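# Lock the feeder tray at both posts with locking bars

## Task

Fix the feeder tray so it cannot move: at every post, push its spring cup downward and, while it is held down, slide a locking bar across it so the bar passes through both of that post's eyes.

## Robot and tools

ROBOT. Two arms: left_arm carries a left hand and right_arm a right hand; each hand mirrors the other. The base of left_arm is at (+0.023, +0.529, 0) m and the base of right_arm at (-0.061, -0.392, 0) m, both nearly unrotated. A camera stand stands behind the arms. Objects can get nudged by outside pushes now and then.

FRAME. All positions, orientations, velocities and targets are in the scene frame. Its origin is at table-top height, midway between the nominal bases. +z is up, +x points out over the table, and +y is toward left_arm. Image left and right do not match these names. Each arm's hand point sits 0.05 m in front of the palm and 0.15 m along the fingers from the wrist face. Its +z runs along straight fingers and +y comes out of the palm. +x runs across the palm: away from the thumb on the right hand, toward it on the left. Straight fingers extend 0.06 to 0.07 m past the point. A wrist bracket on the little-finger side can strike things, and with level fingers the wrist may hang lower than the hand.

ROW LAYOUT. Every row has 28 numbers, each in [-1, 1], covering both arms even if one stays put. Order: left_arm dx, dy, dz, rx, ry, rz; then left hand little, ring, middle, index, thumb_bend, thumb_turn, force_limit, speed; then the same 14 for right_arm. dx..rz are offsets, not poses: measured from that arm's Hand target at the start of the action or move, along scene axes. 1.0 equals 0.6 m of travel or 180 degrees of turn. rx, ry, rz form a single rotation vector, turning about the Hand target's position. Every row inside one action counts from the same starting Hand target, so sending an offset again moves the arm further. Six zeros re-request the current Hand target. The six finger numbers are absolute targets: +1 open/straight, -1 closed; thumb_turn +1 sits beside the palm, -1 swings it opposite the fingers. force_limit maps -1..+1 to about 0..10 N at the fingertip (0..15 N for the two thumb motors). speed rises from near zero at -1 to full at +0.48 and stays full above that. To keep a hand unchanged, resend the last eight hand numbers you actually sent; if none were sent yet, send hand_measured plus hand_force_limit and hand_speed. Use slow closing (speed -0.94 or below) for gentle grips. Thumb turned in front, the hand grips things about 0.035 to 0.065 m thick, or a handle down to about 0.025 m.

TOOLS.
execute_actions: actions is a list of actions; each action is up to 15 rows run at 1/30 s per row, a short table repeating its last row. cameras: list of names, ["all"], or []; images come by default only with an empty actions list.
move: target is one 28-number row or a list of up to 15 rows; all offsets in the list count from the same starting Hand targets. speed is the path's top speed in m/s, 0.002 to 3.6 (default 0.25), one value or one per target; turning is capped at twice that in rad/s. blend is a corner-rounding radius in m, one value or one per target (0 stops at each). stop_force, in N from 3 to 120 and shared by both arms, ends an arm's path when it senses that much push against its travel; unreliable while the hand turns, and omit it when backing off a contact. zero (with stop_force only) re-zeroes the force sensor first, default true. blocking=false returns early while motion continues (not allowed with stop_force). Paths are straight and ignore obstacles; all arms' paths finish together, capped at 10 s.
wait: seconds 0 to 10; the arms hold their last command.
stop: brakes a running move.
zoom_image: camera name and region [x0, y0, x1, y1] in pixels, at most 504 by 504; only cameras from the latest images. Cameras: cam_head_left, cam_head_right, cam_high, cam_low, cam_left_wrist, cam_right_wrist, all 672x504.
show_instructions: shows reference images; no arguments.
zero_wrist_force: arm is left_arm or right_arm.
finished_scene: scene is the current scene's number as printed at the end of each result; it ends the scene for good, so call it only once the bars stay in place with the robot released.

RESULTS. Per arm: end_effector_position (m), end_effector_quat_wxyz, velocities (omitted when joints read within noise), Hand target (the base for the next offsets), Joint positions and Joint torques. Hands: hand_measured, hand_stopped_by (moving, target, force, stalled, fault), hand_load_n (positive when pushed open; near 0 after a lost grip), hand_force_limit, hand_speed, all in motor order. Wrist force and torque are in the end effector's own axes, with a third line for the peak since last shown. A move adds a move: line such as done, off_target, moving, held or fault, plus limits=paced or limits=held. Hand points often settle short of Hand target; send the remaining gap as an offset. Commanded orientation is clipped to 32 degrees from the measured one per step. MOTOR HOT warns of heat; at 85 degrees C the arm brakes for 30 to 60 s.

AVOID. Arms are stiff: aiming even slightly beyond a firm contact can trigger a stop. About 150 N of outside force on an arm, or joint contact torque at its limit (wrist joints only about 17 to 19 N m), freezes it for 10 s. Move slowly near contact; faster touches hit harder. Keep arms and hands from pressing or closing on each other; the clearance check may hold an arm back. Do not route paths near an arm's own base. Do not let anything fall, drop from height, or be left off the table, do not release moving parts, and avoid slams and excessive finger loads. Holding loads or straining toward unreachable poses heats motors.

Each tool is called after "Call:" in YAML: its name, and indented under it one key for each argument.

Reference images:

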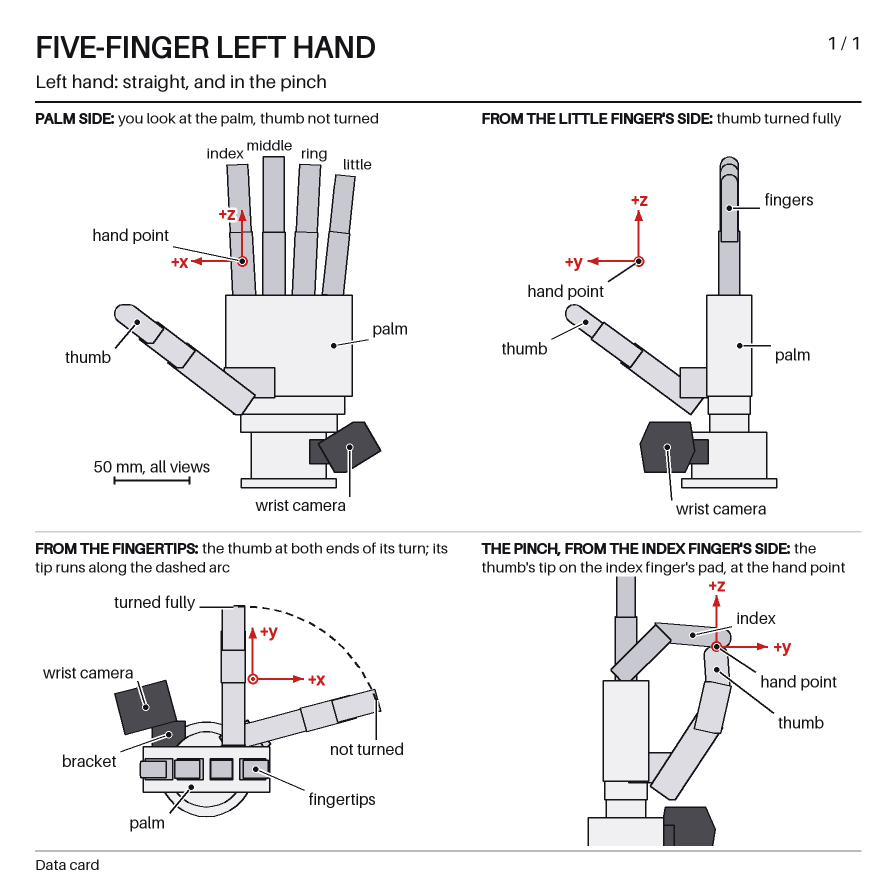

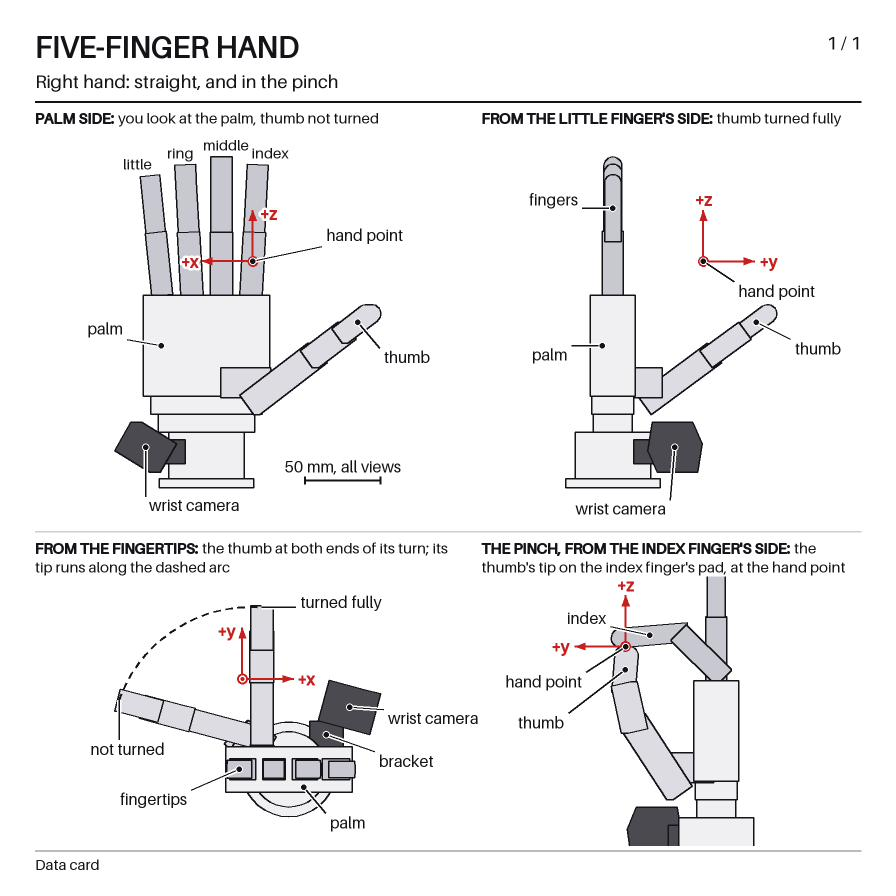

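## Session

Call:
execute_actions:
  actions: []

Scene clock: 0.00 s.
left_arm: end_effector_position=(+0.1636, -0.1641, +0.3107) hand_measured=(+1.000, +1.000, +1.000, +1.000, +1.000, +1.000) hand_load_n=(+0.0, +0.0, +0.0, +0.5, +0.0, +0.0) hand_stopped_by=(target, target, target, target, target, target) hand_force_limit=0.00 hand_speed=-0.80 end_effector_quat_wxyz=(+0.336, +0.908, +0.050, +0.246) | right_arm: end_effector_position=(+0.4951, -0.3312, +0.2905) hand_measured=(+1.000, +1.000, +1.000, +1.000, +1.000, +1.000) hand_load_n=(+0.0, +0.0, +0.0, +0.0, +0.0, +0.0) hand_stopped_by=(target, target, target, target, target, target) hand_force_limit=0.00 hand_speed=-0.80 end_effector_quat_wxyz=(-0.145, -0.317, +0.937, -0.022)
Joint positions: left_arm=[1.838 -1.984 -1.302 2.528 -1.888 0.29] | right_arm=[-0.163 -0.668 0.446 2.031 1.746 -2.369]
Joint velocities: within noise
Joint torques (N m): no reading
Wrist force (N): no reading
Wrist torque (N m): no reading
Wrist force, peak (N): no reading
Hand target: left_arm +0.1636, -0.1641, +0.3107; +0.336, +0.908, +0.050, +0.246 | right_arm +0.4951, -0.3312, +0.2905; -0.145, -0.317, +0.937, -0.022

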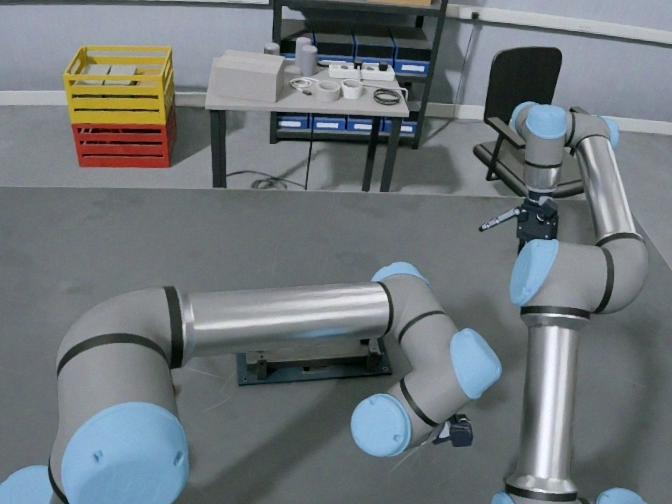

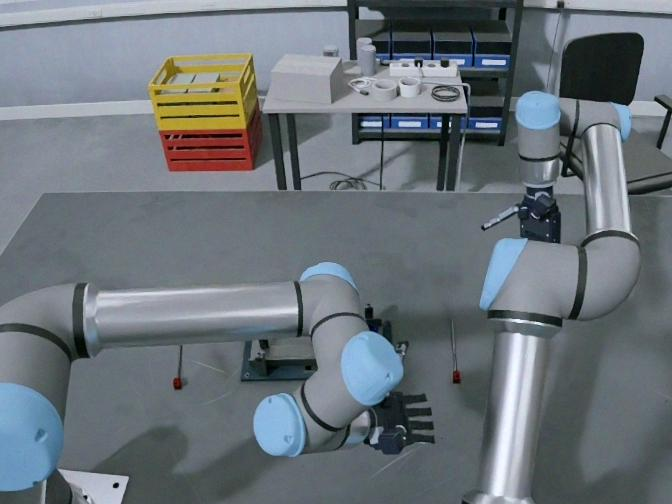

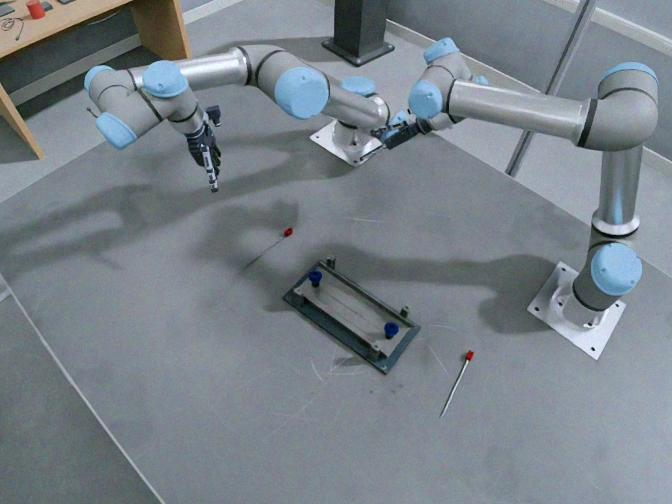

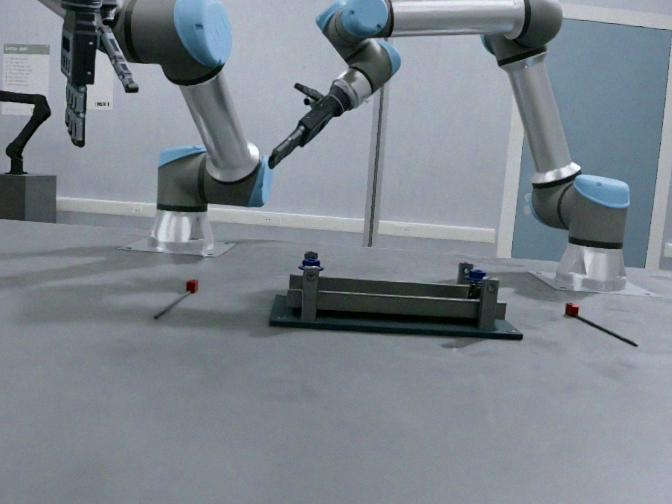

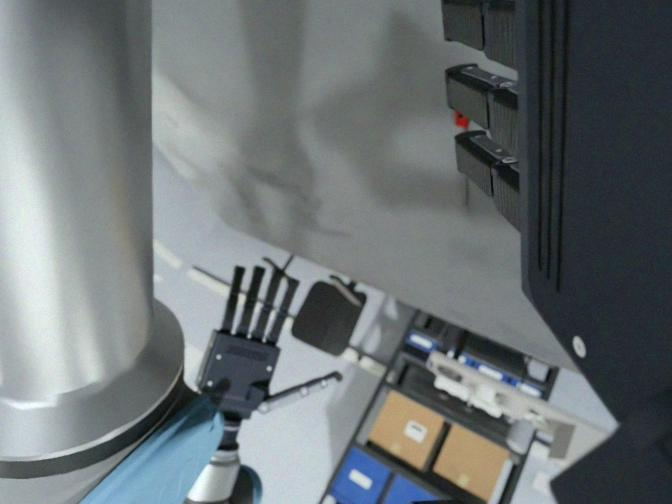

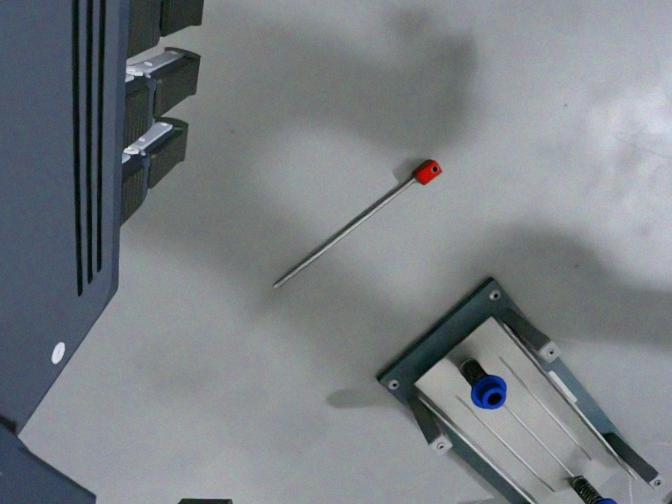

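Call:
move:
  target:
    - [0,0,0.1,0,0,0,1,1,1,1,1,1,0,-0.8,0,0,0,0,0,0,1,1,1,1,1,1,0,-0.8]
    - [0.283,0.69,0.1,-0.1957,0.3008,0.2886,1,1,1,1,1,1,0,-0.8,0,0,0,0,0,0,1,1,1,1,1,1,0,-0.8]
  speed: 0.3
  blend: [0.03,0]
  cameras: ["cam_left_wrist","cam_high"]

Scene clock: 136.97 s.
left_arm: end_effector_position=(+0.3334, +0.2498, +0.3707) hand_measured=(+1.000, +1.000, +1.000, +1.000, +1.000, +1.000) hand_load_n=(+0.0, -0.5, +0.0, +0.0, +0.0, +0.0) hand_stopped_by=(target, target, target, target, target, target) hand_force_limit=0.00 hand_speed=-0.80 end_effector_quat_wxyz=(+0.384, +0.671, +0.628, -0.083) | right_arm: end_effector_position=(+0.4951, -0.3312, +0.2905) hand_measured=(+1.000, +1.000, +1.000, +1.000, +1.000, +1.000) hand_load_n=(+0.0, +0.0, +0.0, +0.0, +0.0, +0.0) hand_stopped_by=(target, target, target, target, target, target) hand_force_limit=0.00 hand_speed=-0.80 end_effector_quat_wxyz=(-0.145, -0.317, +0.937, -0.022)
Joint positions: left_arm=[3.026 -1.251 -1.826 2.077 -0.964 -0.237] | right_arm=[-0.163 -0.668 0.446 2.031 1.746 -2.369]
Joint torques (N m): left_arm=[11.04 18.76 4.34 -3.78 2.55 1.34] | right_arm=[-0.15 -46.48 -18.63 3.03 0.07 -0.19]
Wrist force (N): left_arm=[0.5 -0.4 1.0] | right_arm=[0.2 0.0 -0.2]
Wrist torque (N m): left_arm=[-0.10 -0.11 -0.04] | right_arm=[0.01 -0.02 0.02]
Wrist force, peak (N): left_arm=[1.7 1.8 0.5] | right_arm=[0.1 0.3 -0.4]
Hand target: left_arm +0.3334, +0.2499, +0.3707; +0.384, +0.671, +0.628, -0.083 | right_arm +0.4951, -0.3312, +0.2905; -0.145, -0.317, +0.937, -0.022
Off the commanded pose: left_arm 0.000 m, 0 deg | right_arm 0.000 m, 0 deg.
move: done
Images, in order (width x height): cam_high 672x504, cam_left_wrist 672x504.

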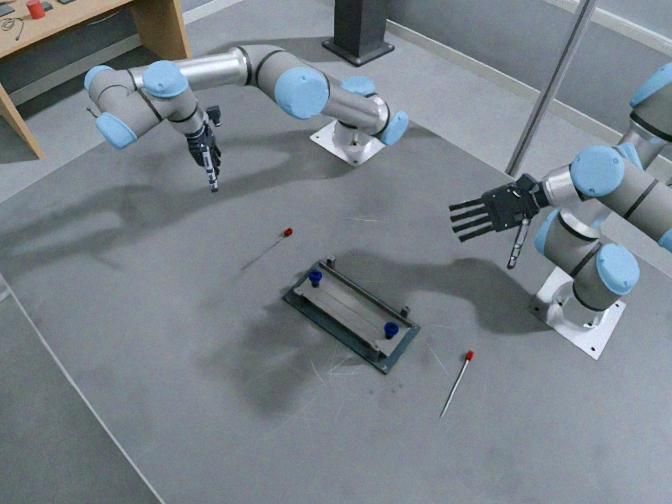

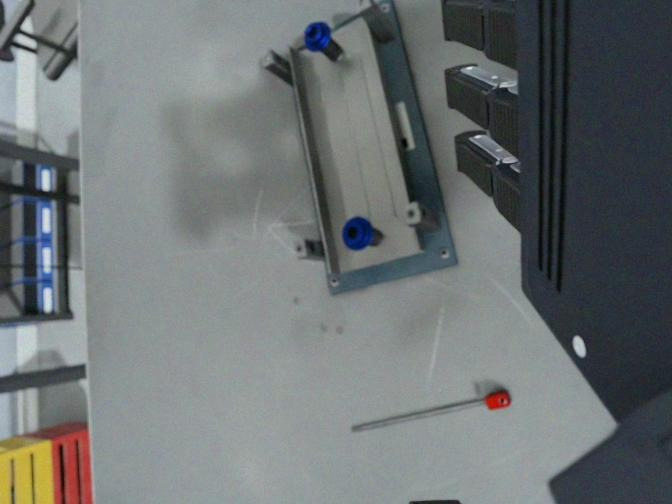

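Call:
move:
  target: [0.0693,0.2168,-0.4345,-0.1801,0.3075,0.2619,1,1,1,-0.1,0.42,-0.78,0.95,0,0,0,0,0,0,0,1,1,1,1,1,1,0,-0.8]
  speed: 0.2
  cameras: ["cam_left_wrist","cam_high","cam_low"]

Scene clock: 211.23 s.
left_arm: end_effector_position=(+0.3749, +0.3799, +0.1100) hand_measured=(+1.000, +1.000, +1.000, -0.100, +0.420, -0.780) hand_load_n=(+0.0, +0.0, +0.0, +0.0, +0.0, +0.0) hand_stopped_by=(target, target, target, target, target, target) hand_force_limit=0.95 hand_speed=0.00 end_effector_quat_wxyz=(+0.222, +0.141, +0.887, -0.381) | right_arm: end_effector_position=(+0.4951, -0.3312, +0.2905) hand_measured=(+1.000, +1.000, +1.000, +1.000, +1.000, +1.000) hand_load_n=(+0.5, +0.0, +0.0, +0.0, +0.0, +0.0) hand_stopped_by=(target, target, target, target, target, target) hand_force_limit=0.00 hand_speed=-0.80 end_effector_quat_wxyz=(-0.145, -0.317, +0.937, -0.022)
Joint positions: left_arm=[3.613 -1.739 -2.192 2.236 -0.665 -0.729] | right_arm=[-0.163 -0.668 0.446 2.031 1.746 -2.369]
Joint torques (N m): left_arm=[11.8 2.42 22.67 0.28 3.41 -1.19] | right_arm=[-0.58 -46.2 -18.88 3.09 0.07 -0.07]
Wrist force (N): left_arm=[0.0 0.4 0.9] | right_arm=[-0.1 0.0 0.0]
Wrist torque (N m): left_arm=[0.13 -0.01 0.25] | right_arm=[0.00 0.00 -0.01]
Wrist force, peak (N): left_arm=[0.7 -0.4 1.3] | right_arm=[0.2 -0.1 -0.5]
Hand target: left_arm +0.3750, +0.3800, +0.1100; +0.222, +0.141, +0.887, -0.381 | right_arm +0.4951, -0.3312, +0.2905; -0.145, -0.317, +0.937, -0.022
Off the commanded pose: left_arm 0.000 m, 0 deg | right_arm 0.000 m, 0 deg.
move: done
Images, in order (width x height): cam_high 672x504, cam_low 672x504, cam_left_wrist 672x504.

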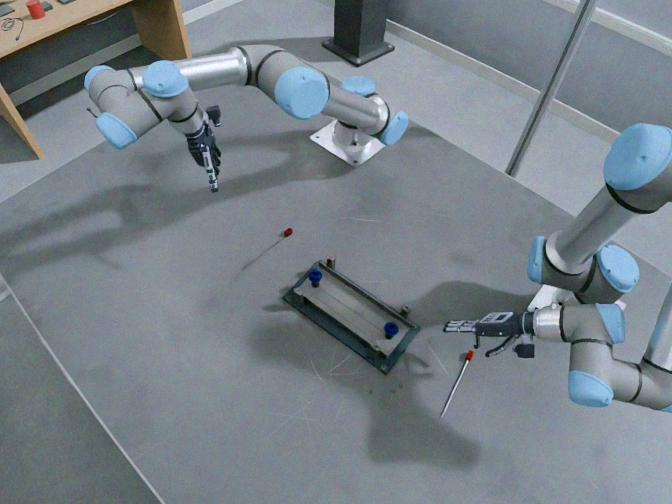

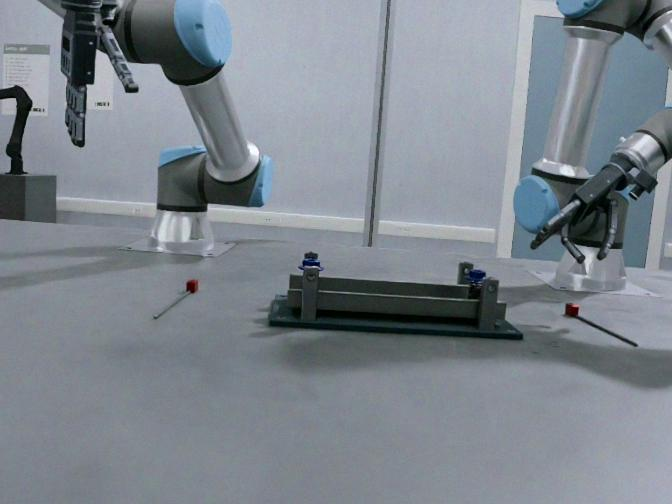

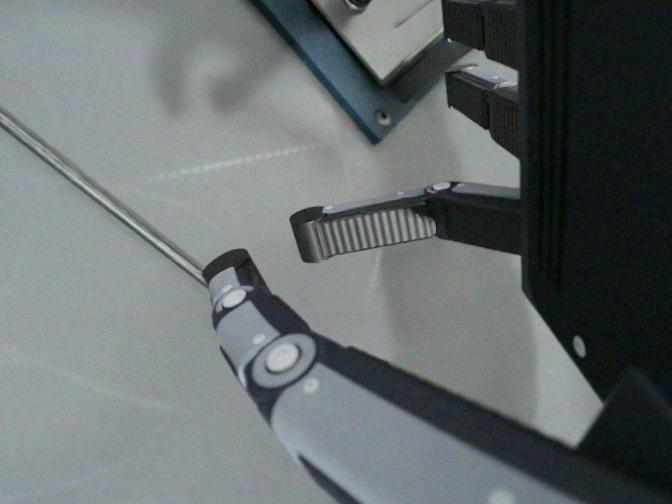

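Call:
move:
  target: [0,0.0667,0,0,0,0,1,1,1,-0.1,0.42,-0.78,0.95,0,0,0,0,0,0,0,1,1,1,1,1,1,0,-0.8]
  speed: 0.15
  cameras: ["cam_left_wrist"]

Scene clock: 229.13 s.
left_arm: end_effector_position=(+0.3750, +0.4199, +0.1100) hand_measured=(+1.000, +1.000, +1.000, -0.100, +0.420, -0.780) hand_load_n=(+0.0, +0.0, +0.0, +0.0, +0.0, +0.0) hand_stopped_by=(target, target, target, target, target, target) hand_force_limit=0.95 hand_speed=0.00 end_effector_quat_wxyz=(+0.222, +0.141, +0.887, -0.381) | right_arm: end_effector_position=(+0.4951, -0.3312, +0.2905) hand_measured=(+1.000, +1.000, +1.000, +1.000, +1.000, +1.000) hand_load_n=(+0.0, +0.0, +0.0, +0.0, +0.0, +0.0) hand_stopped_by=(target, target, target, target, target, target) hand_force_limit=0.00 hand_speed=-0.80 end_effector_quat_wxyz=(-0.145, -0.317, +0.937, -0.022)
Joint positions: left_arm=[3.751 -1.771 -2.212 2.12 -0.693 -0.514] | right_arm=[-0.163 -0.668 0.446 2.031 1.746 -2.369]
Joint torques (N m): left_arm=[10.18 4.61 -2.01 -5.59 -0.51 1.65] | right_arm=[-0.31 -46.57 -18.58 3.13 -0.04 -0.05]
Wrist force (N): left_arm=[0.4 0.3 0.7] | right_arm=[0.2 0.0 0.1]
Wrist torque (N m): left_arm=[0.15 -0.07 0.20] | right_arm=[-0.01 -0.03 0.01]
Wrist force, peak (N): left_arm=[-0.1 0.3 1.2] | right_arm=[0.4 0.3 -0.1]
Hand target: left_arm +0.3750, +0.4200, +0.1100; +0.222, +0.141, +0.887, -0.381 | right_arm +0.4951, -0.3312, +0.2905; -0.145, -0.317, +0.937, -0.022
Off the commanded pose: left_arm 0.000 m, 0 deg | right_arm 0.000 m, 0 deg.
move: done
Images, in order (width x height): cam_left_wrist 672x504.

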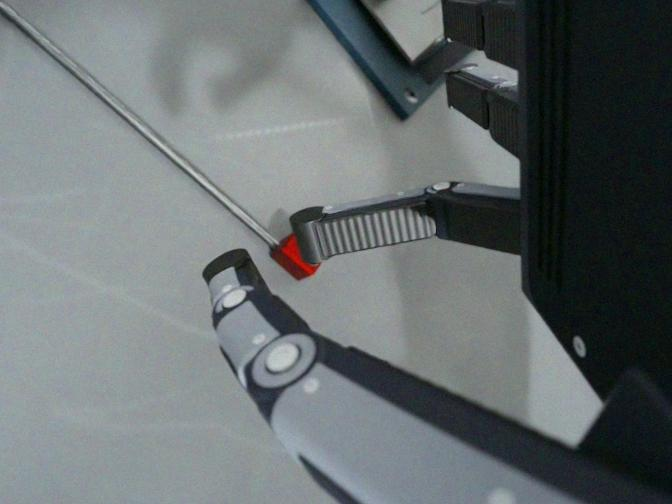

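Call:
move:
  target: [-0.0067,-0.0617,-0.1,0,0,0,1,1,1,-0.1,0.42,-0.78,0.95,0,0,0,0,0,0,0,1,1,1,1,1,1,0,-0.8]
  speed: 0.1
  cameras: ["cam_left_wrist"]

Scene clock: 248.97 s.
left_arm: end_effector_position=(+0.3709, +0.3830, +0.0500) hand_measured=(+1.000, +1.000, +1.000, -0.100, +0.420, -0.780) hand_load_n=(+0.0, +0.0, +0.0, +0.0, +0.0, +0.0) hand_stopped_by=(target, target, target, target, target, target) hand_force_limit=0.95 hand_speed=0.00 end_effector_quat_wxyz=(+0.222, +0.141, +0.887, -0.381) | right_arm: end_effector_position=(+0.4951, -0.3312, +0.2905) hand_measured=(+1.000, +1.000, +1.000, +1.000, +1.000, +1.000) hand_load_n=(+0.0, +0.0, +0.0, +0.0, +0.0, +0.0) hand_stopped_by=(target, target, target, target, target, target) hand_force_limit=0.00 hand_speed=-0.80 end_effector_quat_wxyz=(-0.145, -0.317, +0.937, -0.022)
Joint positions: left_arm=[3.631 -1.873 -2.256 2.411 -0.667 -0.699] | right_arm=[-0.163 -0.668 0.446 2.031 1.746 -2.369]
Joint torques (N m): left_arm=[-10.17 5.11 18.24 0.35 3.36 -1.55] | right_arm=[-0.05 -46.91 -18.55 3.03 0.05 -0.12]
Wrist force (N): left_arm=[0.1 0.5 0.6] | right_arm=[-0.1 0.0 -0.3]
Wrist torque (N m): left_arm=[0.16 -0.03 0.25] | right_arm=[0.01 0.02 -0.01]
Wrist force, peak (N): left_arm=[0.1 1.2 0.2] | right_arm=[-0.1 -0.1 -0.5]
Hand target: left_arm +0.3710, +0.3830, +0.0500; +0.222, +0.141, +0.887, -0.381 | right_arm +0.4951, -0.3312, +0.2905; -0.145, -0.317, +0.937, -0.022
Off the commanded pose: left_arm 0.000 m, 0 deg | right_arm 0.000 m, 0 deg.
move: done
Images, in order (width x height): cam_left_wrist 672x504.

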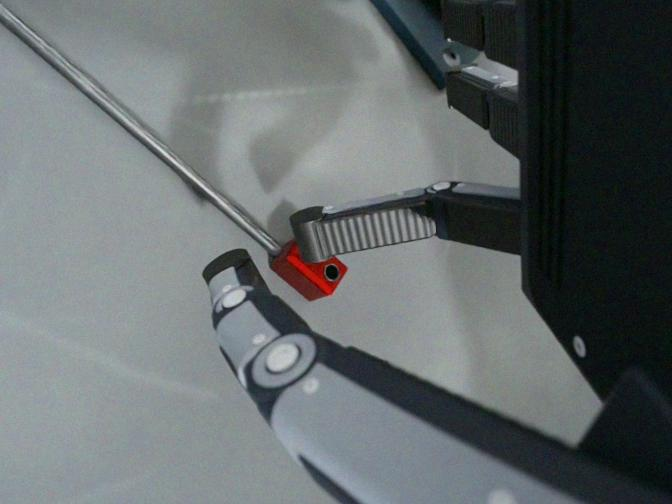

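Call:
move:
  target: [-0.0058,-0.0217,-0.025,0,0,0,1,1,1,-0.1,0.42,-0.78,0.95,0,0,0,0,0,0,0,1,1,1,1,1,1,0,-0.8]
  speed: 0.05
  stop_force: 5
  cameras: ["cam_left_wrist","cam_low"]

Call:
zoom_image:
  camera: "cam_low"
  region: [530, 250, 650, 350]

Scene clock: 291.03 s.
left_arm: end_effector_position=(+0.3683, +0.3737, +0.0393) hand_measured=(+1.000, +1.000, +1.000, -0.100, +0.420, -0.780) hand_load_n=(-0.5, +0.0, +0.0, -3.0, +0.0, +0.0) hand_stopped_by=(target, target, target, target, target, target) hand_force_limit=0.95 hand_speed=0.00 end_effector_quat_wxyz=(+0.222, +0.141, +0.887, -0.381) | right_arm: end_effector_position=(+0.4951, -0.3312, +0.2905) hand_measured=(+1.000, +1.000, +1.000, +1.000, +1.000, +1.000) hand_load_n=(+0.0, +0.0, +0.0, +0.5, +0.0, +0.0) hand_stopped_by=(target, target, target, target, target, target) hand_force_limit=0.00 hand_speed=-0.80 end_effector_quat_wxyz=(-0.145, -0.317, +0.937, -0.022)
Joint positions: left_arm=[3.602 -1.888 -2.266 2.472 -0.663 -0.745] | right_arm=[-0.163 -0.668 0.446 2.031 1.746 -2.369]
Joint torques (N m): left_arm=[8.77 38.42 17.91 -5.16 -1.06 1.19] | right_arm=[0.22 -47.07 -18.44 3.11 0 -0.06]
Wrist force (N): left_arm=[-3.6 -2.4 -2.2] | right_arm=[0.0 0.2 -0.2]
Wrist torque (N m): left_arm=[0.05 -0.03 0.26] | right_arm=[0.04 0.00 0.01]
Wrist force, peak (N): left_arm=[-5.8 -6.9 -7.8] | right_arm=[0.2 0.1 -0.5]
Hand target: left_arm +0.3683, +0.3737, +0.0393; +0.222, +0.141, +0.887, -0.381 (not the last commanded pose) | right_arm +0.4951, -0.3312, +0.2905; -0.145, -0.317, +0.937, -0.022
Off the commanded pose: left_arm 0.006 m, 0 deg | right_arm 0.000 m, 0 deg.
move: contact (left_arm)
Images, in order (width x height): cam_low 672x504, cam_left_wrist 672x504.

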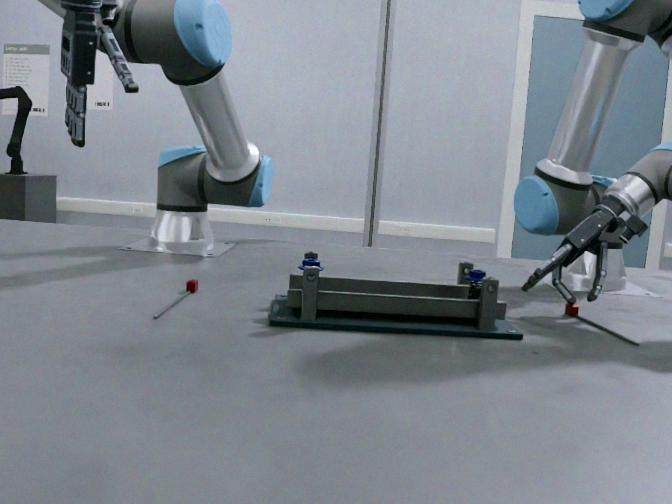

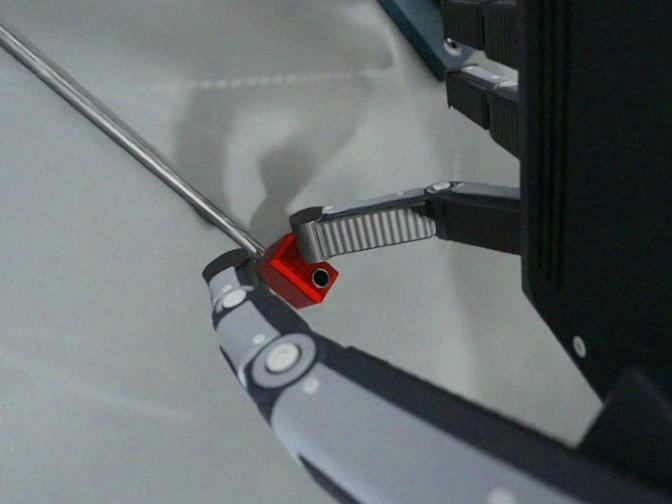

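Scaled by 4.200 from the camera's 672x504 image, which has a finer 960x720 frame.

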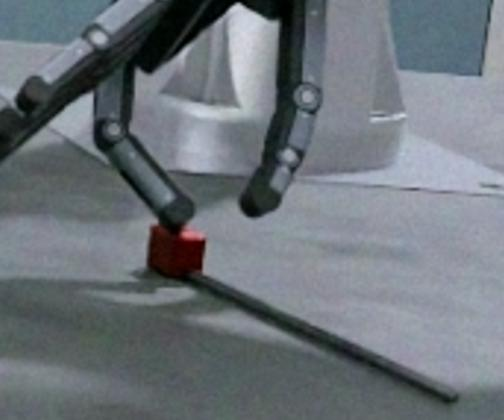

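Call:
move:
  target:
    - [0,0,0.0333,0,0,0,1,1,1,-0.1,0.42,-0.78,0.95,0,0,0,0,0,0,0,1,1,1,1,1,1,0,-0.8]
    - [-0.0072,-0.0262,0.0333,0,0,0,1,1,1,-0.1,0.42,-0.78,0.95,0,0,0,0,0,0,0,1,1,1,1,1,1,0,-0.8]
  speed: 0.05

Call:
move:
  target: [0,0,-0.045,0,0,0,1,1,1,-0.1,0.42,-0.78,0.95,0,0,0,0,0,0,0,1,1,1,1,1,1,0,-0.8]
  speed: 0.04
  stop_force: 5
  cameras: ["cam_left_wrist","cam_low"]

Call:
zoom_image:
  camera: "cam_low"
  region: [530, 250, 650, 350]

Scene clock: 314.63 s.
left_arm: end_effector_position=(+0.3639, +0.3580, +0.0593) hand_measured=(+1.000, +1.000, +1.000, -0.100, +0.420, -0.780) hand_load_n=(+0.0, +0.0, +0.0, +0.0, +0.0, +0.0) hand_stopped_by=(target, target, target, target, target, target) hand_force_limit=0.95 hand_speed=0.00 end_effector_quat_wxyz=(+0.222, +0.141, +0.887, -0.381) | right_arm: end_effector_position=(+0.4951, -0.3312, +0.2905) hand_measured=(+1.000, +1.000, +1.000, +1.000, +1.000, +1.000) hand_load_n=(+0.0, +0.0, +0.0, +0.0, +0.0, +0.0) hand_stopped_by=(target, target, target, target, target, target) hand_force_limit=0.00 hand_speed=-0.80 end_effector_quat_wxyz=(-0.145, -0.317, +0.937, -0.022)
Joint positions: left_arm=[3.551 -1.816 -2.257 2.457 -0.659 -0.829] | right_arm=[-0.163 -0.668 0.446 2.031 1.746 -2.369]
Joint torques (N m): left_arm=[-12.13 38.84 15.71 0.6 -0.28 -1.58] | right_arm=[-0.03 -46.88 -19.13 3.09 -0.04 0.01]
Wrist force (N): left_arm=[0.3 0.3 1.0] | right_arm=[0.3 -0.1 -0.2]
Wrist torque (N m): left_arm=[0.11 -0.04 0.26] | right_arm=[-0.01 -0.04 0.01]
Wrist force, peak (N): left_arm=[-3.6 -2.4 -2.4] | right_arm=[0.4 0.3 -0.1]
Hand target: left_arm +0.3640, +0.3579, +0.0593; +0.222, +0.141, +0.887, -0.381 | right_arm +0.4951, -0.3312, +0.2905; -0.145, -0.317, +0.937, -0.022
Off the commanded pose: left_arm 0.000 m, 0 deg | right_arm 0.000 m, 0 deg.
move: done

Scene clock: 316.40 s.
left_arm: end_effector_position=(+0.3640, +0.3579, +0.0323) hand_measured=(+1.000, +1.000, +1.000, -0.100, +0.420, -0.780) hand_load_n=(+0.0, +0.0, +0.0, +0.0, +0.0, +0.0) hand_stopped_by=(target, target, target, target, target, target) hand_force_limit=0.95 hand_speed=0.00 end_effector_quat_wxyz=(+0.222, +0.141, +0.887, -0.381) | right_arm: end_effector_position=(+0.4951, -0.3312, +0.2905) hand_measured=(+1.000, +1.000, +1.000, +1.000, +1.000, +1.000) hand_load_n=(+0.0, +0.0, +0.0, +0.0, -0.5, +0.0) hand_stopped_by=(target, target, target, target, target, target) hand_force_limit=0.00 hand_speed=-0.80 end_effector_quat_wxyz=(-0.145, -0.317, +0.937, -0.022)
Joint positions: left_arm=[3.55 -1.884 -2.274 2.543 -0.659 -0.83] | right_arm=[-0.163 -0.668 0.446 2.031 1.746 -2.369]
Joint torques (N m): left_arm=[-10.92 6.01 -3.51 0.42 2.69 -1.19] | right_arm=[-0.5 -46.98 -19.04 3.14 -0.11 0.03]
Wrist force (N): left_arm=[0.2 0.4 0.8] | right_arm=[0.1 0.2 -0.2]
Wrist torque (N m): left_arm=[0.14 -0.03 0.26] | right_arm=[0.05 -0.01 0.01]
Wrist force, peak (N): left_arm=[0.0 0.6 1.0] | right_arm=[0.2 0.2 -0.4]
Hand target: left_arm +0.3640, +0.3579, +0.0323; +0.222, +0.141, +0.887, -0.381 | right_arm +0.4951, -0.3312, +0.2905; -0.145, -0.317, +0.937, -0.022
Off the commanded pose: left_arm 0.000 m, 0 deg | right_arm 0.000 m, 0 deg.
move: done
Images, in order (width x height): cam_low 672x504, cam_left_wrist 672x504.

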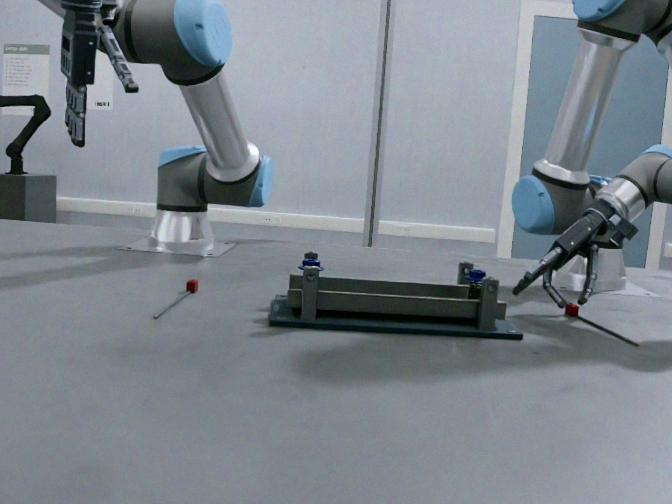

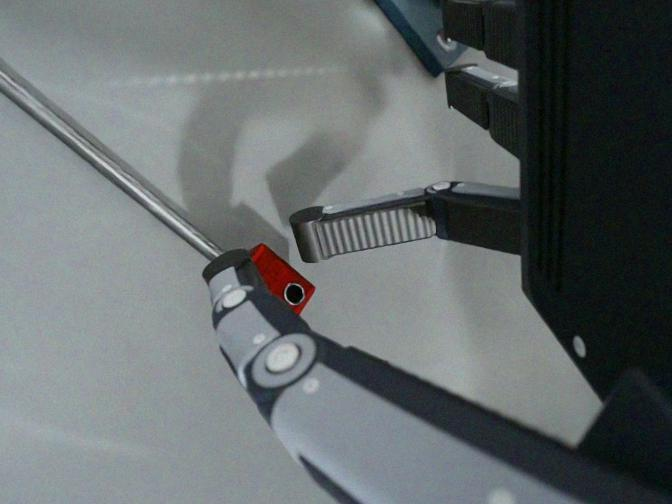

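Scaled by 4.200 from the camera's 672x504 image, which has a finer 960x720 frame.

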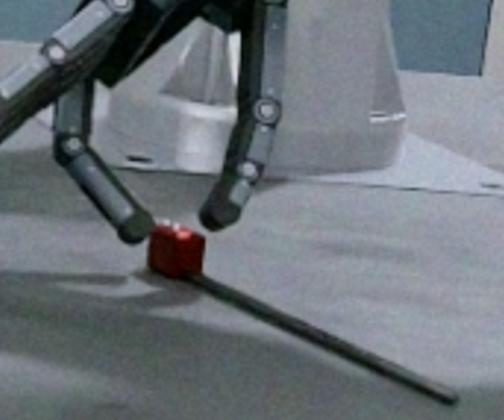

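Call:
move:
  target: [-0.005,0,0.0167,0,0,0,1,1,1,0.05,0.55,-0.78,0.95,-0.3,0,0,0,0,0,0,1,1,1,1,1,1,0,-0.8]
  speed: 0.05

Call:
move:
  target: [0,0,-0.0267,0,0,0,1,1,1,0.05,0.55,-0.78,0.95,-0.3,0,0,0,0,0,0,1,1,1,1,1,1,0,-0.8]
  speed: 0.04
  stop_force: 5
  cameras: ["cam_left_wrist","cam_low"]

Call:
zoom_image:
  camera: "cam_low"
  region: [530, 250, 650, 350]

Scene clock: 345.57 s.
left_arm: end_effector_position=(+0.3610, +0.3579, +0.0423) hand_measured=(+1.000, +1.000, +1.000, +0.050, +0.550, -0.780) hand_load_n=(+0.0, +0.0, +0.0, +0.0, +0.0, +0.0) hand_stopped_by=(target, target, target, target, target, target) hand_force_limit=0.95 hand_speed=-0.30 end_effector_quat_wxyz=(+0.222, +0.141, +0.887, -0.381) | right_arm: end_effector_position=(+0.4951, -0.3312, +0.2905) hand_measured=(+1.000, +1.000, +1.000, +1.000, +1.000, +1.000) hand_load_n=(+0.0, +0.0, +0.0, +0.0, +0.0, +0.0) hand_stopped_by=(target, target, target, target, target, target) hand_force_limit=0.00 hand_speed=-0.80 end_effector_quat_wxyz=(-0.145, -0.317, +0.937, -0.022)
Joint positions: left_arm=[3.555 -1.854 -2.278 2.51 -0.659 -0.822] | right_arm=[-0.163 -0.668 0.446 2.031 1.746 -2.369]
Joint torques (N m): left_arm=[9.53 38.73 -3.11 -4.86 -0.62 1.35] | right_arm=[-0.27 -46.96 -19.84 3.12 -0.16 0.04]
Wrist force (N): left_arm=[0.0 0.4 0.8] | right_arm=[0.1 0.1 0.0]
Wrist torque (N m): left_arm=[0.14 -0.01 0.25] | right_arm=[0.01 -0.03 0.01]
Wrist force, peak (N): left_arm=[-0.1 0.6 1.0] | right_arm=[0.5 -0.1 -0.2]
Hand target: left_arm +0.3610, +0.3579, +0.0423; +0.222, +0.141, +0.887, -0.381 | right_arm +0.4951, -0.3312, +0.2905; -0.145, -0.317, +0.937, -0.022
Off the commanded pose: left_arm 0.000 m, 0 deg | right_arm 0.000 m, 0 deg.
move: done

Scene clock: 347.10 s.
left_arm: end_effector_position=(+0.3610, +0.3579, +0.0263) hand_measured=(+1.000, +1.000, +1.000, +0.050, +0.550, -0.780) hand_load_n=(+0.0, +0.0, +0.0, +0.0, +0.0, +0.0) hand_stopped_by=(target, target, target, target, target, target) hand_force_limit=0.95 hand_speed=-0.30 end_effector_quat_wxyz=(+0.222, +0.141, +0.887, -0.381) | right_arm: end_effector_position=(+0.4951, -0.3312, +0.2905) hand_measured=(+1.000, +1.000, +1.000, +1.000, +1.000, +1.000) hand_load_n=(+0.0, +0.0, +0.0, +0.0, +0.0, +0.0) hand_stopped_by=(target, target, target, target, target, target) hand_force_limit=0.00 hand_speed=-0.80 end_effector_quat_wxyz=(-0.145, -0.317, +0.937, -0.022)
Joint positions: left_arm=[3.555 -1.896 -2.287 2.562 -0.659 -0.822] | right_arm=[-0.163 -0.668 0.446 2.031 1.746 -2.369]
Joint torques (N m): left_arm=[-9.76 6.04 -4.11 0.38 2.69 -1.11] | right_arm=[-0.24 -46.86 -19.4 3.11 -0.15 -0.04]
Wrist force (N): left_arm=[0.2 0.6 0.8] | right_arm=[0.1 -0.1 -0.1]
Wrist torque (N m): left_arm=[0.18 -0.03 0.25] | right_arm=[-0.01 -0.02 0.00]
Wrist force, peak (N): left_arm=[0.3 0.5 1.0] | right_arm=[0.1 0.4 -0.3]
Hand target: left_arm +0.3610, +0.3579, +0.0263; +0.222, +0.141, +0.887, -0.381 | right_arm +0.4951, -0.3312, +0.2905; -0.145, -0.317, +0.937, -0.022
Off the commanded pose: left_arm 0.000 m, 0 deg | right_arm 0.000 m, 0 deg.
move: done
Images, in order (width x height): cam_low 672x504, cam_left_wrist 672x504.

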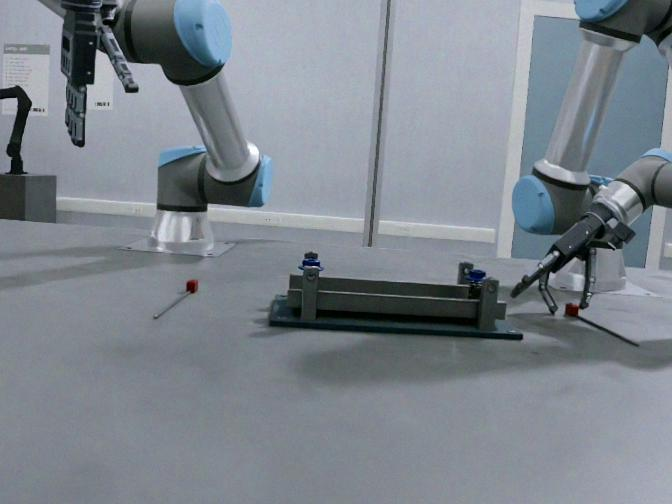

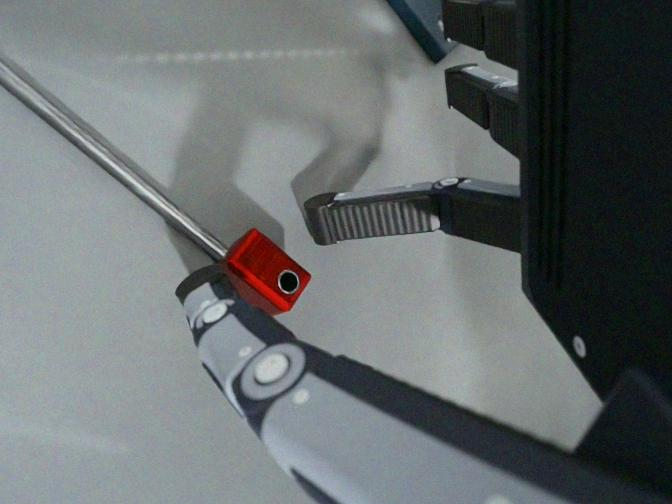

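Scaled by 4.200 from the camera's 672x504 image, which has a finer 960x720 frame.

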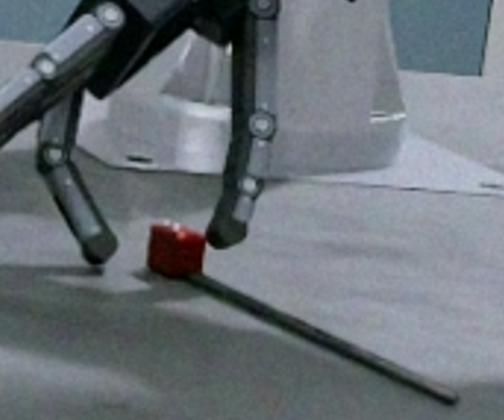

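Call:
move:
  target: [0,0,0,0,0,0,1,1,1,-0.1,0.55,-0.78,0.95,-0.6,0,0,0,0,0,0,1,1,1,1,1,1,0,-0.8]
  speed: 0.05

Call:
move:
  target: [0,0,-0.005,0,0,0,1,1,1,-0.1,0.55,-0.78,0.95,-0.6,0,0,0,0,0,0,1,1,1,1,1,1,0,-0.8]
  speed: 0.02
  stop_force: 4
  cameras: ["cam_left_wrist","cam_low"]

Call:
zoom_image:
  camera: "cam_low"
  region: [530, 250, 650, 350]

Scene clock: 368.77 s.
left_arm: end_effector_position=(+0.3610, +0.3579, +0.0263) hand_measured=(+1.000, +1.000, +1.000, -0.100, +0.550, -0.780) hand_load_n=(+0.0, +0.0, +0.0, +0.0, +0.0, +0.0) hand_stopped_by=(target, target, target, target, target, target) hand_force_limit=0.95 hand_speed=-0.60 end_effector_quat_wxyz=(+0.222, +0.141, +0.887, -0.381) | right_arm: end_effector_position=(+0.4951, -0.3312, +0.2905) hand_measured=(+1.000, +1.000, +1.000, +1.000, +1.000, +1.000) hand_load_n=(+0.0, +0.0, +0.0, +0.5, +0.0, -0.5) hand_stopped_by=(target, target, target, target, target, target) hand_force_limit=0.00 hand_speed=-0.80 end_effector_quat_wxyz=(-0.145, -0.317, +0.937, -0.022)
Joint positions: left_arm=[3.555 -1.896 -2.287 2.562 -0.659 -0.822] | right_arm=[-0.163 -0.668 0.446 2.031 1.746 -2.369]
Joint torques (N m): left_arm=[-9.99 5.91 -3.67 0.21 2.7 -1.19] | right_arm=[-0.3 -46.81 -19.56 3.16 -0.12 -0.04]
Wrist force (N): left_arm=[0.1 0.3 1.0] | right_arm=[-0.1 0.1 -0.1]
Wrist torque (N m): left_arm=[0.12 -0.02 0.26] | right_arm=[0.03 0.02 0.00]
Wrist force, peak (N): left_arm=[0.3 0.6 1.1] | right_arm=[0.3 0.3 -0.2]
Hand target: left_arm +0.3610, +0.3579, +0.0263; +0.222, +0.141, +0.887, -0.381 | right_arm +0.4951, -0.3312, +0.2905; -0.145, -0.317, +0.937, -0.022
Off the commanded pose: left_arm 0.000 m, 0 deg | right_arm 0.000 m, 0 deg.
move: done

Scene clock: 370.10 s.
left_arm: end_effector_position=(+0.3610, +0.3579, +0.0233) hand_measured=(+1.000, +1.000, +1.000, -0.100, +0.550, -0.780) hand_load_n=(+0.0, +0.0, +0.0, +0.0, +0.0, +0.0) hand_stopped_by=(target, target, target, target, target, target) hand_force_limit=0.95 hand_speed=-0.60 end_effector_quat_wxyz=(+0.222, +0.141, +0.887, -0.381) | right_arm: end_effector_position=(+0.4951, -0.3312, +0.2905) hand_measured=(+1.000, +1.000, +1.000, +1.000, +1.000, +1.000) hand_load_n=(+0.0, +0.0, +0.0, +0.0, +0.0, +0.0) hand_stopped_by=(target, target, target, target, target, target) hand_force_limit=0.00 hand_speed=-0.80 end_effector_quat_wxyz=(-0.145, -0.317, +0.937, -0.022)
Joint positions: left_arm=[3.555 -1.904 -2.289 2.571 -0.659 -0.822] | right_arm=[-0.163 -0.668 0.446 2.031 1.746 -2.369]
Joint torques (N m): left_arm=[-8.55 5.42 -3.59 0.46 2.5 0] | right_arm=[-0.46 -46.74 -19.99 3.1 -0.12 -0.14]
Wrist force (N): left_arm=[0.0 0.6 0.7] | right_arm=[0.2 0.0 0.0]
Wrist torque (N m): left_arm=[0.17 0.00 0.23] | right_arm=[0.01 -0.04 0.02]
Wrist force, peak (N): left_arm=[0.1 0.6 1.1] | right_arm=[0.3 -0.1 -0.3]
Hand target: left_arm +0.3610, +0.3579, +0.0233; +0.222, +0.141, +0.887, -0.381 | right_arm +0.4951, -0.3312, +0.2905; -0.145, -0.317, +0.937, -0.022
Off the commanded pose: left_arm 0.000 m, 0 deg | right_arm 0.000 m, 0 deg.
move: done
Images, in order (width x height): cam_low 672x504, cam_left_wrist 672x504.

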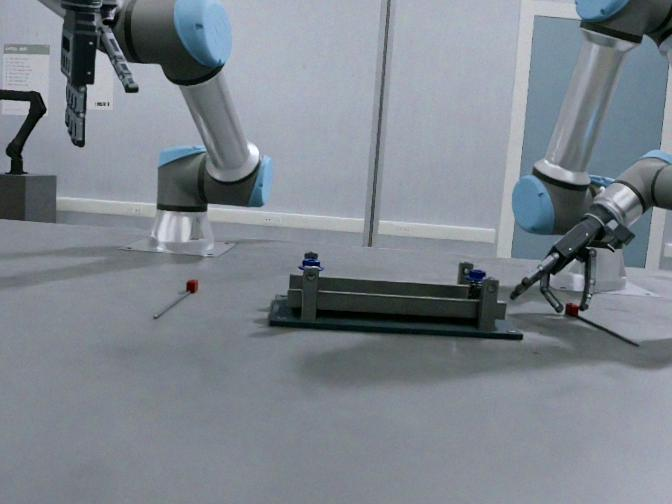

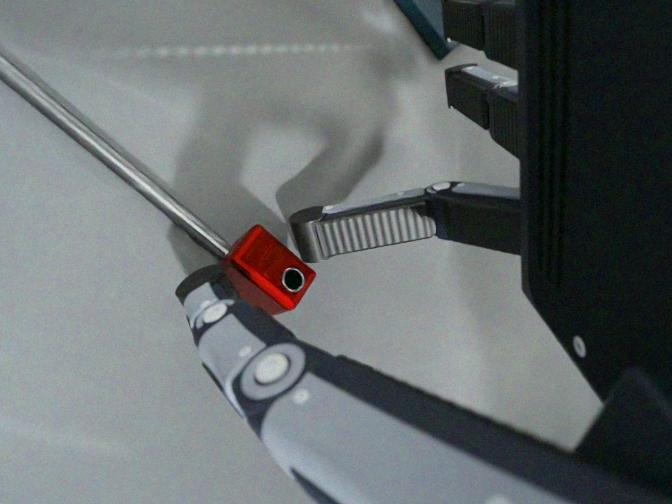

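Scaled by 4.200 from the camera's 672x504 image, which has a finer 960x720 frame.

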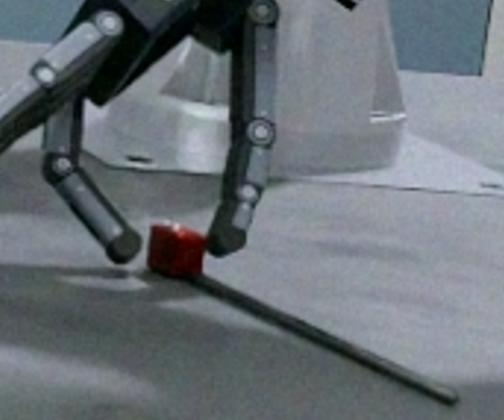

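Call:
move:
  target: [0,0.0015,-0.0015,0,0,0,1,1,1,-0.1,0.05,-0.78,0.95,-0.9,0,0,0,0,0,0,1,1,1,1,1,1,0,-0.8]
  speed: 0.02

Call:
wait:
  seconds: 1.5
  cameras: ["cam_left_wrist","cam_low"]

Call:
zoom_image:
  camera: "cam_low"
  region: [530, 250, 650, 350]

Scene clock: 396.60 s.
left_arm: end_effector_position=(+0.3610, +0.3588, +0.0224) hand_measured=(+1.000, +1.000, +1.000, -0.098, +0.214, -0.780) hand_load_n=(+0.0, +0.0, +0.0, +13.0, +13.5, -0.5) hand_stopped_by=(target, target, target, target, force, target) hand_force_limit=0.95 hand_speed=-0.90 end_effector_quat_wxyz=(+0.222, +0.141, +0.887, -0.381) | right_arm: end_effector_position=(+0.4951, -0.3312, +0.2905) hand_measured=(+1.000, +1.000, +1.000, +1.000, +1.000, +1.000) hand_load_n=(+0.0, +0.0, +0.0, +0.0, +0.0, +0.0) hand_stopped_by=(target, target, target, target, target, target) hand_force_limit=0.00 hand_speed=-0.80 end_effector_quat_wxyz=(-0.145, -0.317, +0.937, -0.022)
Joint positions: left_arm=[3.559 -1.908 -2.29 2.571 -0.659 -0.816] | right_arm=[-0.163 -0.668 0.446 2.031 1.746 -2.369]
Joint torques (N m): left_arm=[8.63 6.2 -4.58 -4.61 -0.42 1.45] | right_arm=[-0.27 -46.95 -19.3 3.12 -0.21 -0.04]
Wrist force (N): left_arm=[-1.5 -2.1 -3.0] | right_arm=[-0.2 0.1 -0.1]
Wrist torque (N m): left_arm=[0.08 -0.02 0.26] | right_arm=[0.03 0.02 0.00]
Wrist force, peak (N): left_arm=[-1.6 -2.1 -3.1] | right_arm=[0.1 0.1 -0.5]
Hand target: left_arm +0.3610, +0.3588, +0.0224; +0.222, +0.141, +0.887, -0.381 | right_arm +0.4951, -0.3312, +0.2905; -0.145, -0.317, +0.937, -0.022
Off the commanded pose: left_arm 0.000 m, 0 deg | right_arm 0.000 m, 0 deg.
move: done

Scene clock: 398.10 s.
left_arm: end_effector_position=(+0.3610, +0.3588, +0.0224) hand_measured=(+1.000, +1.000, +1.000, -0.098, +0.214, -0.780) hand_load_n=(+0.0, +0.0, +0.0, +13.0, +13.5, -0.5) hand_stopped_by=(target, target, target, target, force, target) hand_force_limit=0.95 hand_speed=-0.90 end_effector_quat_wxyz=(+0.222, +0.141, +0.887, -0.381) | right_arm: end_effector_position=(+0.4951, -0.3312, +0.2905) hand_measured=(+1.000, +1.000, +1.000, +1.000, +1.000, +1.000) hand_load_n=(+0.0, +0.0, +0.0, +0.0, +0.0, +0.0) hand_stopped_by=(target, target, target, target, target, target) hand_force_limit=0.00 hand_speed=-0.80 end_effector_quat_wxyz=(-0.145, -0.317, +0.937, -0.022)
Joint positions: left_arm=[3.559 -1.908 -2.29 2.571 -0.659 -0.816] | right_arm=[-0.163 -0.668 0.446 2.031 1.746 -2.369]
Joint torques (N m): left_arm=[9.57 5.94 -4.22 -2.84 -0.33 1.21] | right_arm=[-0.06 -47.3 -19.99 3.16 -0.27 0.02]
Wrist force (N): left_arm=[-1.4 -2.0 -3.1] | right_arm=[0.0 0.0 0.1]
Wrist torque (N m): left_arm=[0.10 -0.04 0.26] | right_arm=[0.00 -0.01 0.00]
Wrist force, peak (N): left_arm=[-1.6 -2.4 -3.2] | right_arm=[0.3 0.0 -0.4]
Hand target: left_arm +0.3610, +0.3588, +0.0224; +0.222, +0.141, +0.887, -0.381 | right_arm +0.4951, -0.3312, +0.2905; -0.145, -0.317, +0.937, -0.022
Off the commanded pose: left_arm 0.000 m, 0 deg | right_arm 0.000 m, 0 deg.
wait: 1.50 s; at rest by 0.17 s
Images, in order (width x height): cam_low 672x504, cam_left_wrist 672x504.

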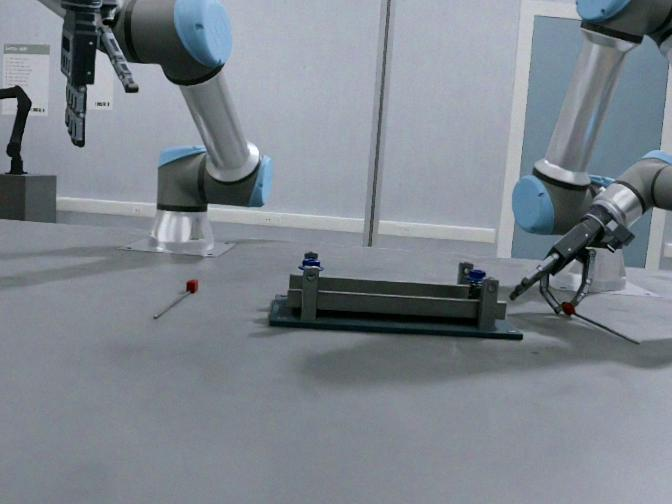

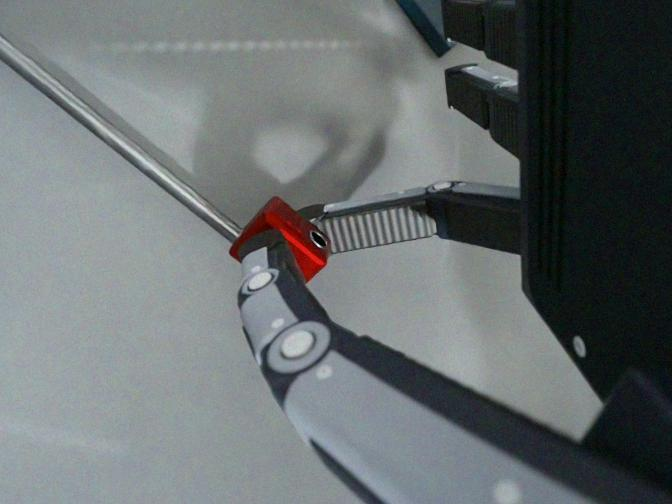

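Scaled by 4.200 from the camera's 672x504 image, which has a finer 960x720 frame.

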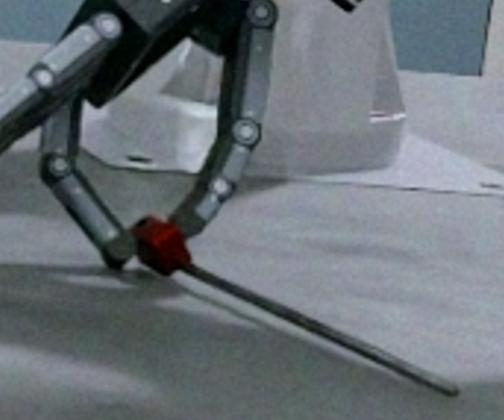

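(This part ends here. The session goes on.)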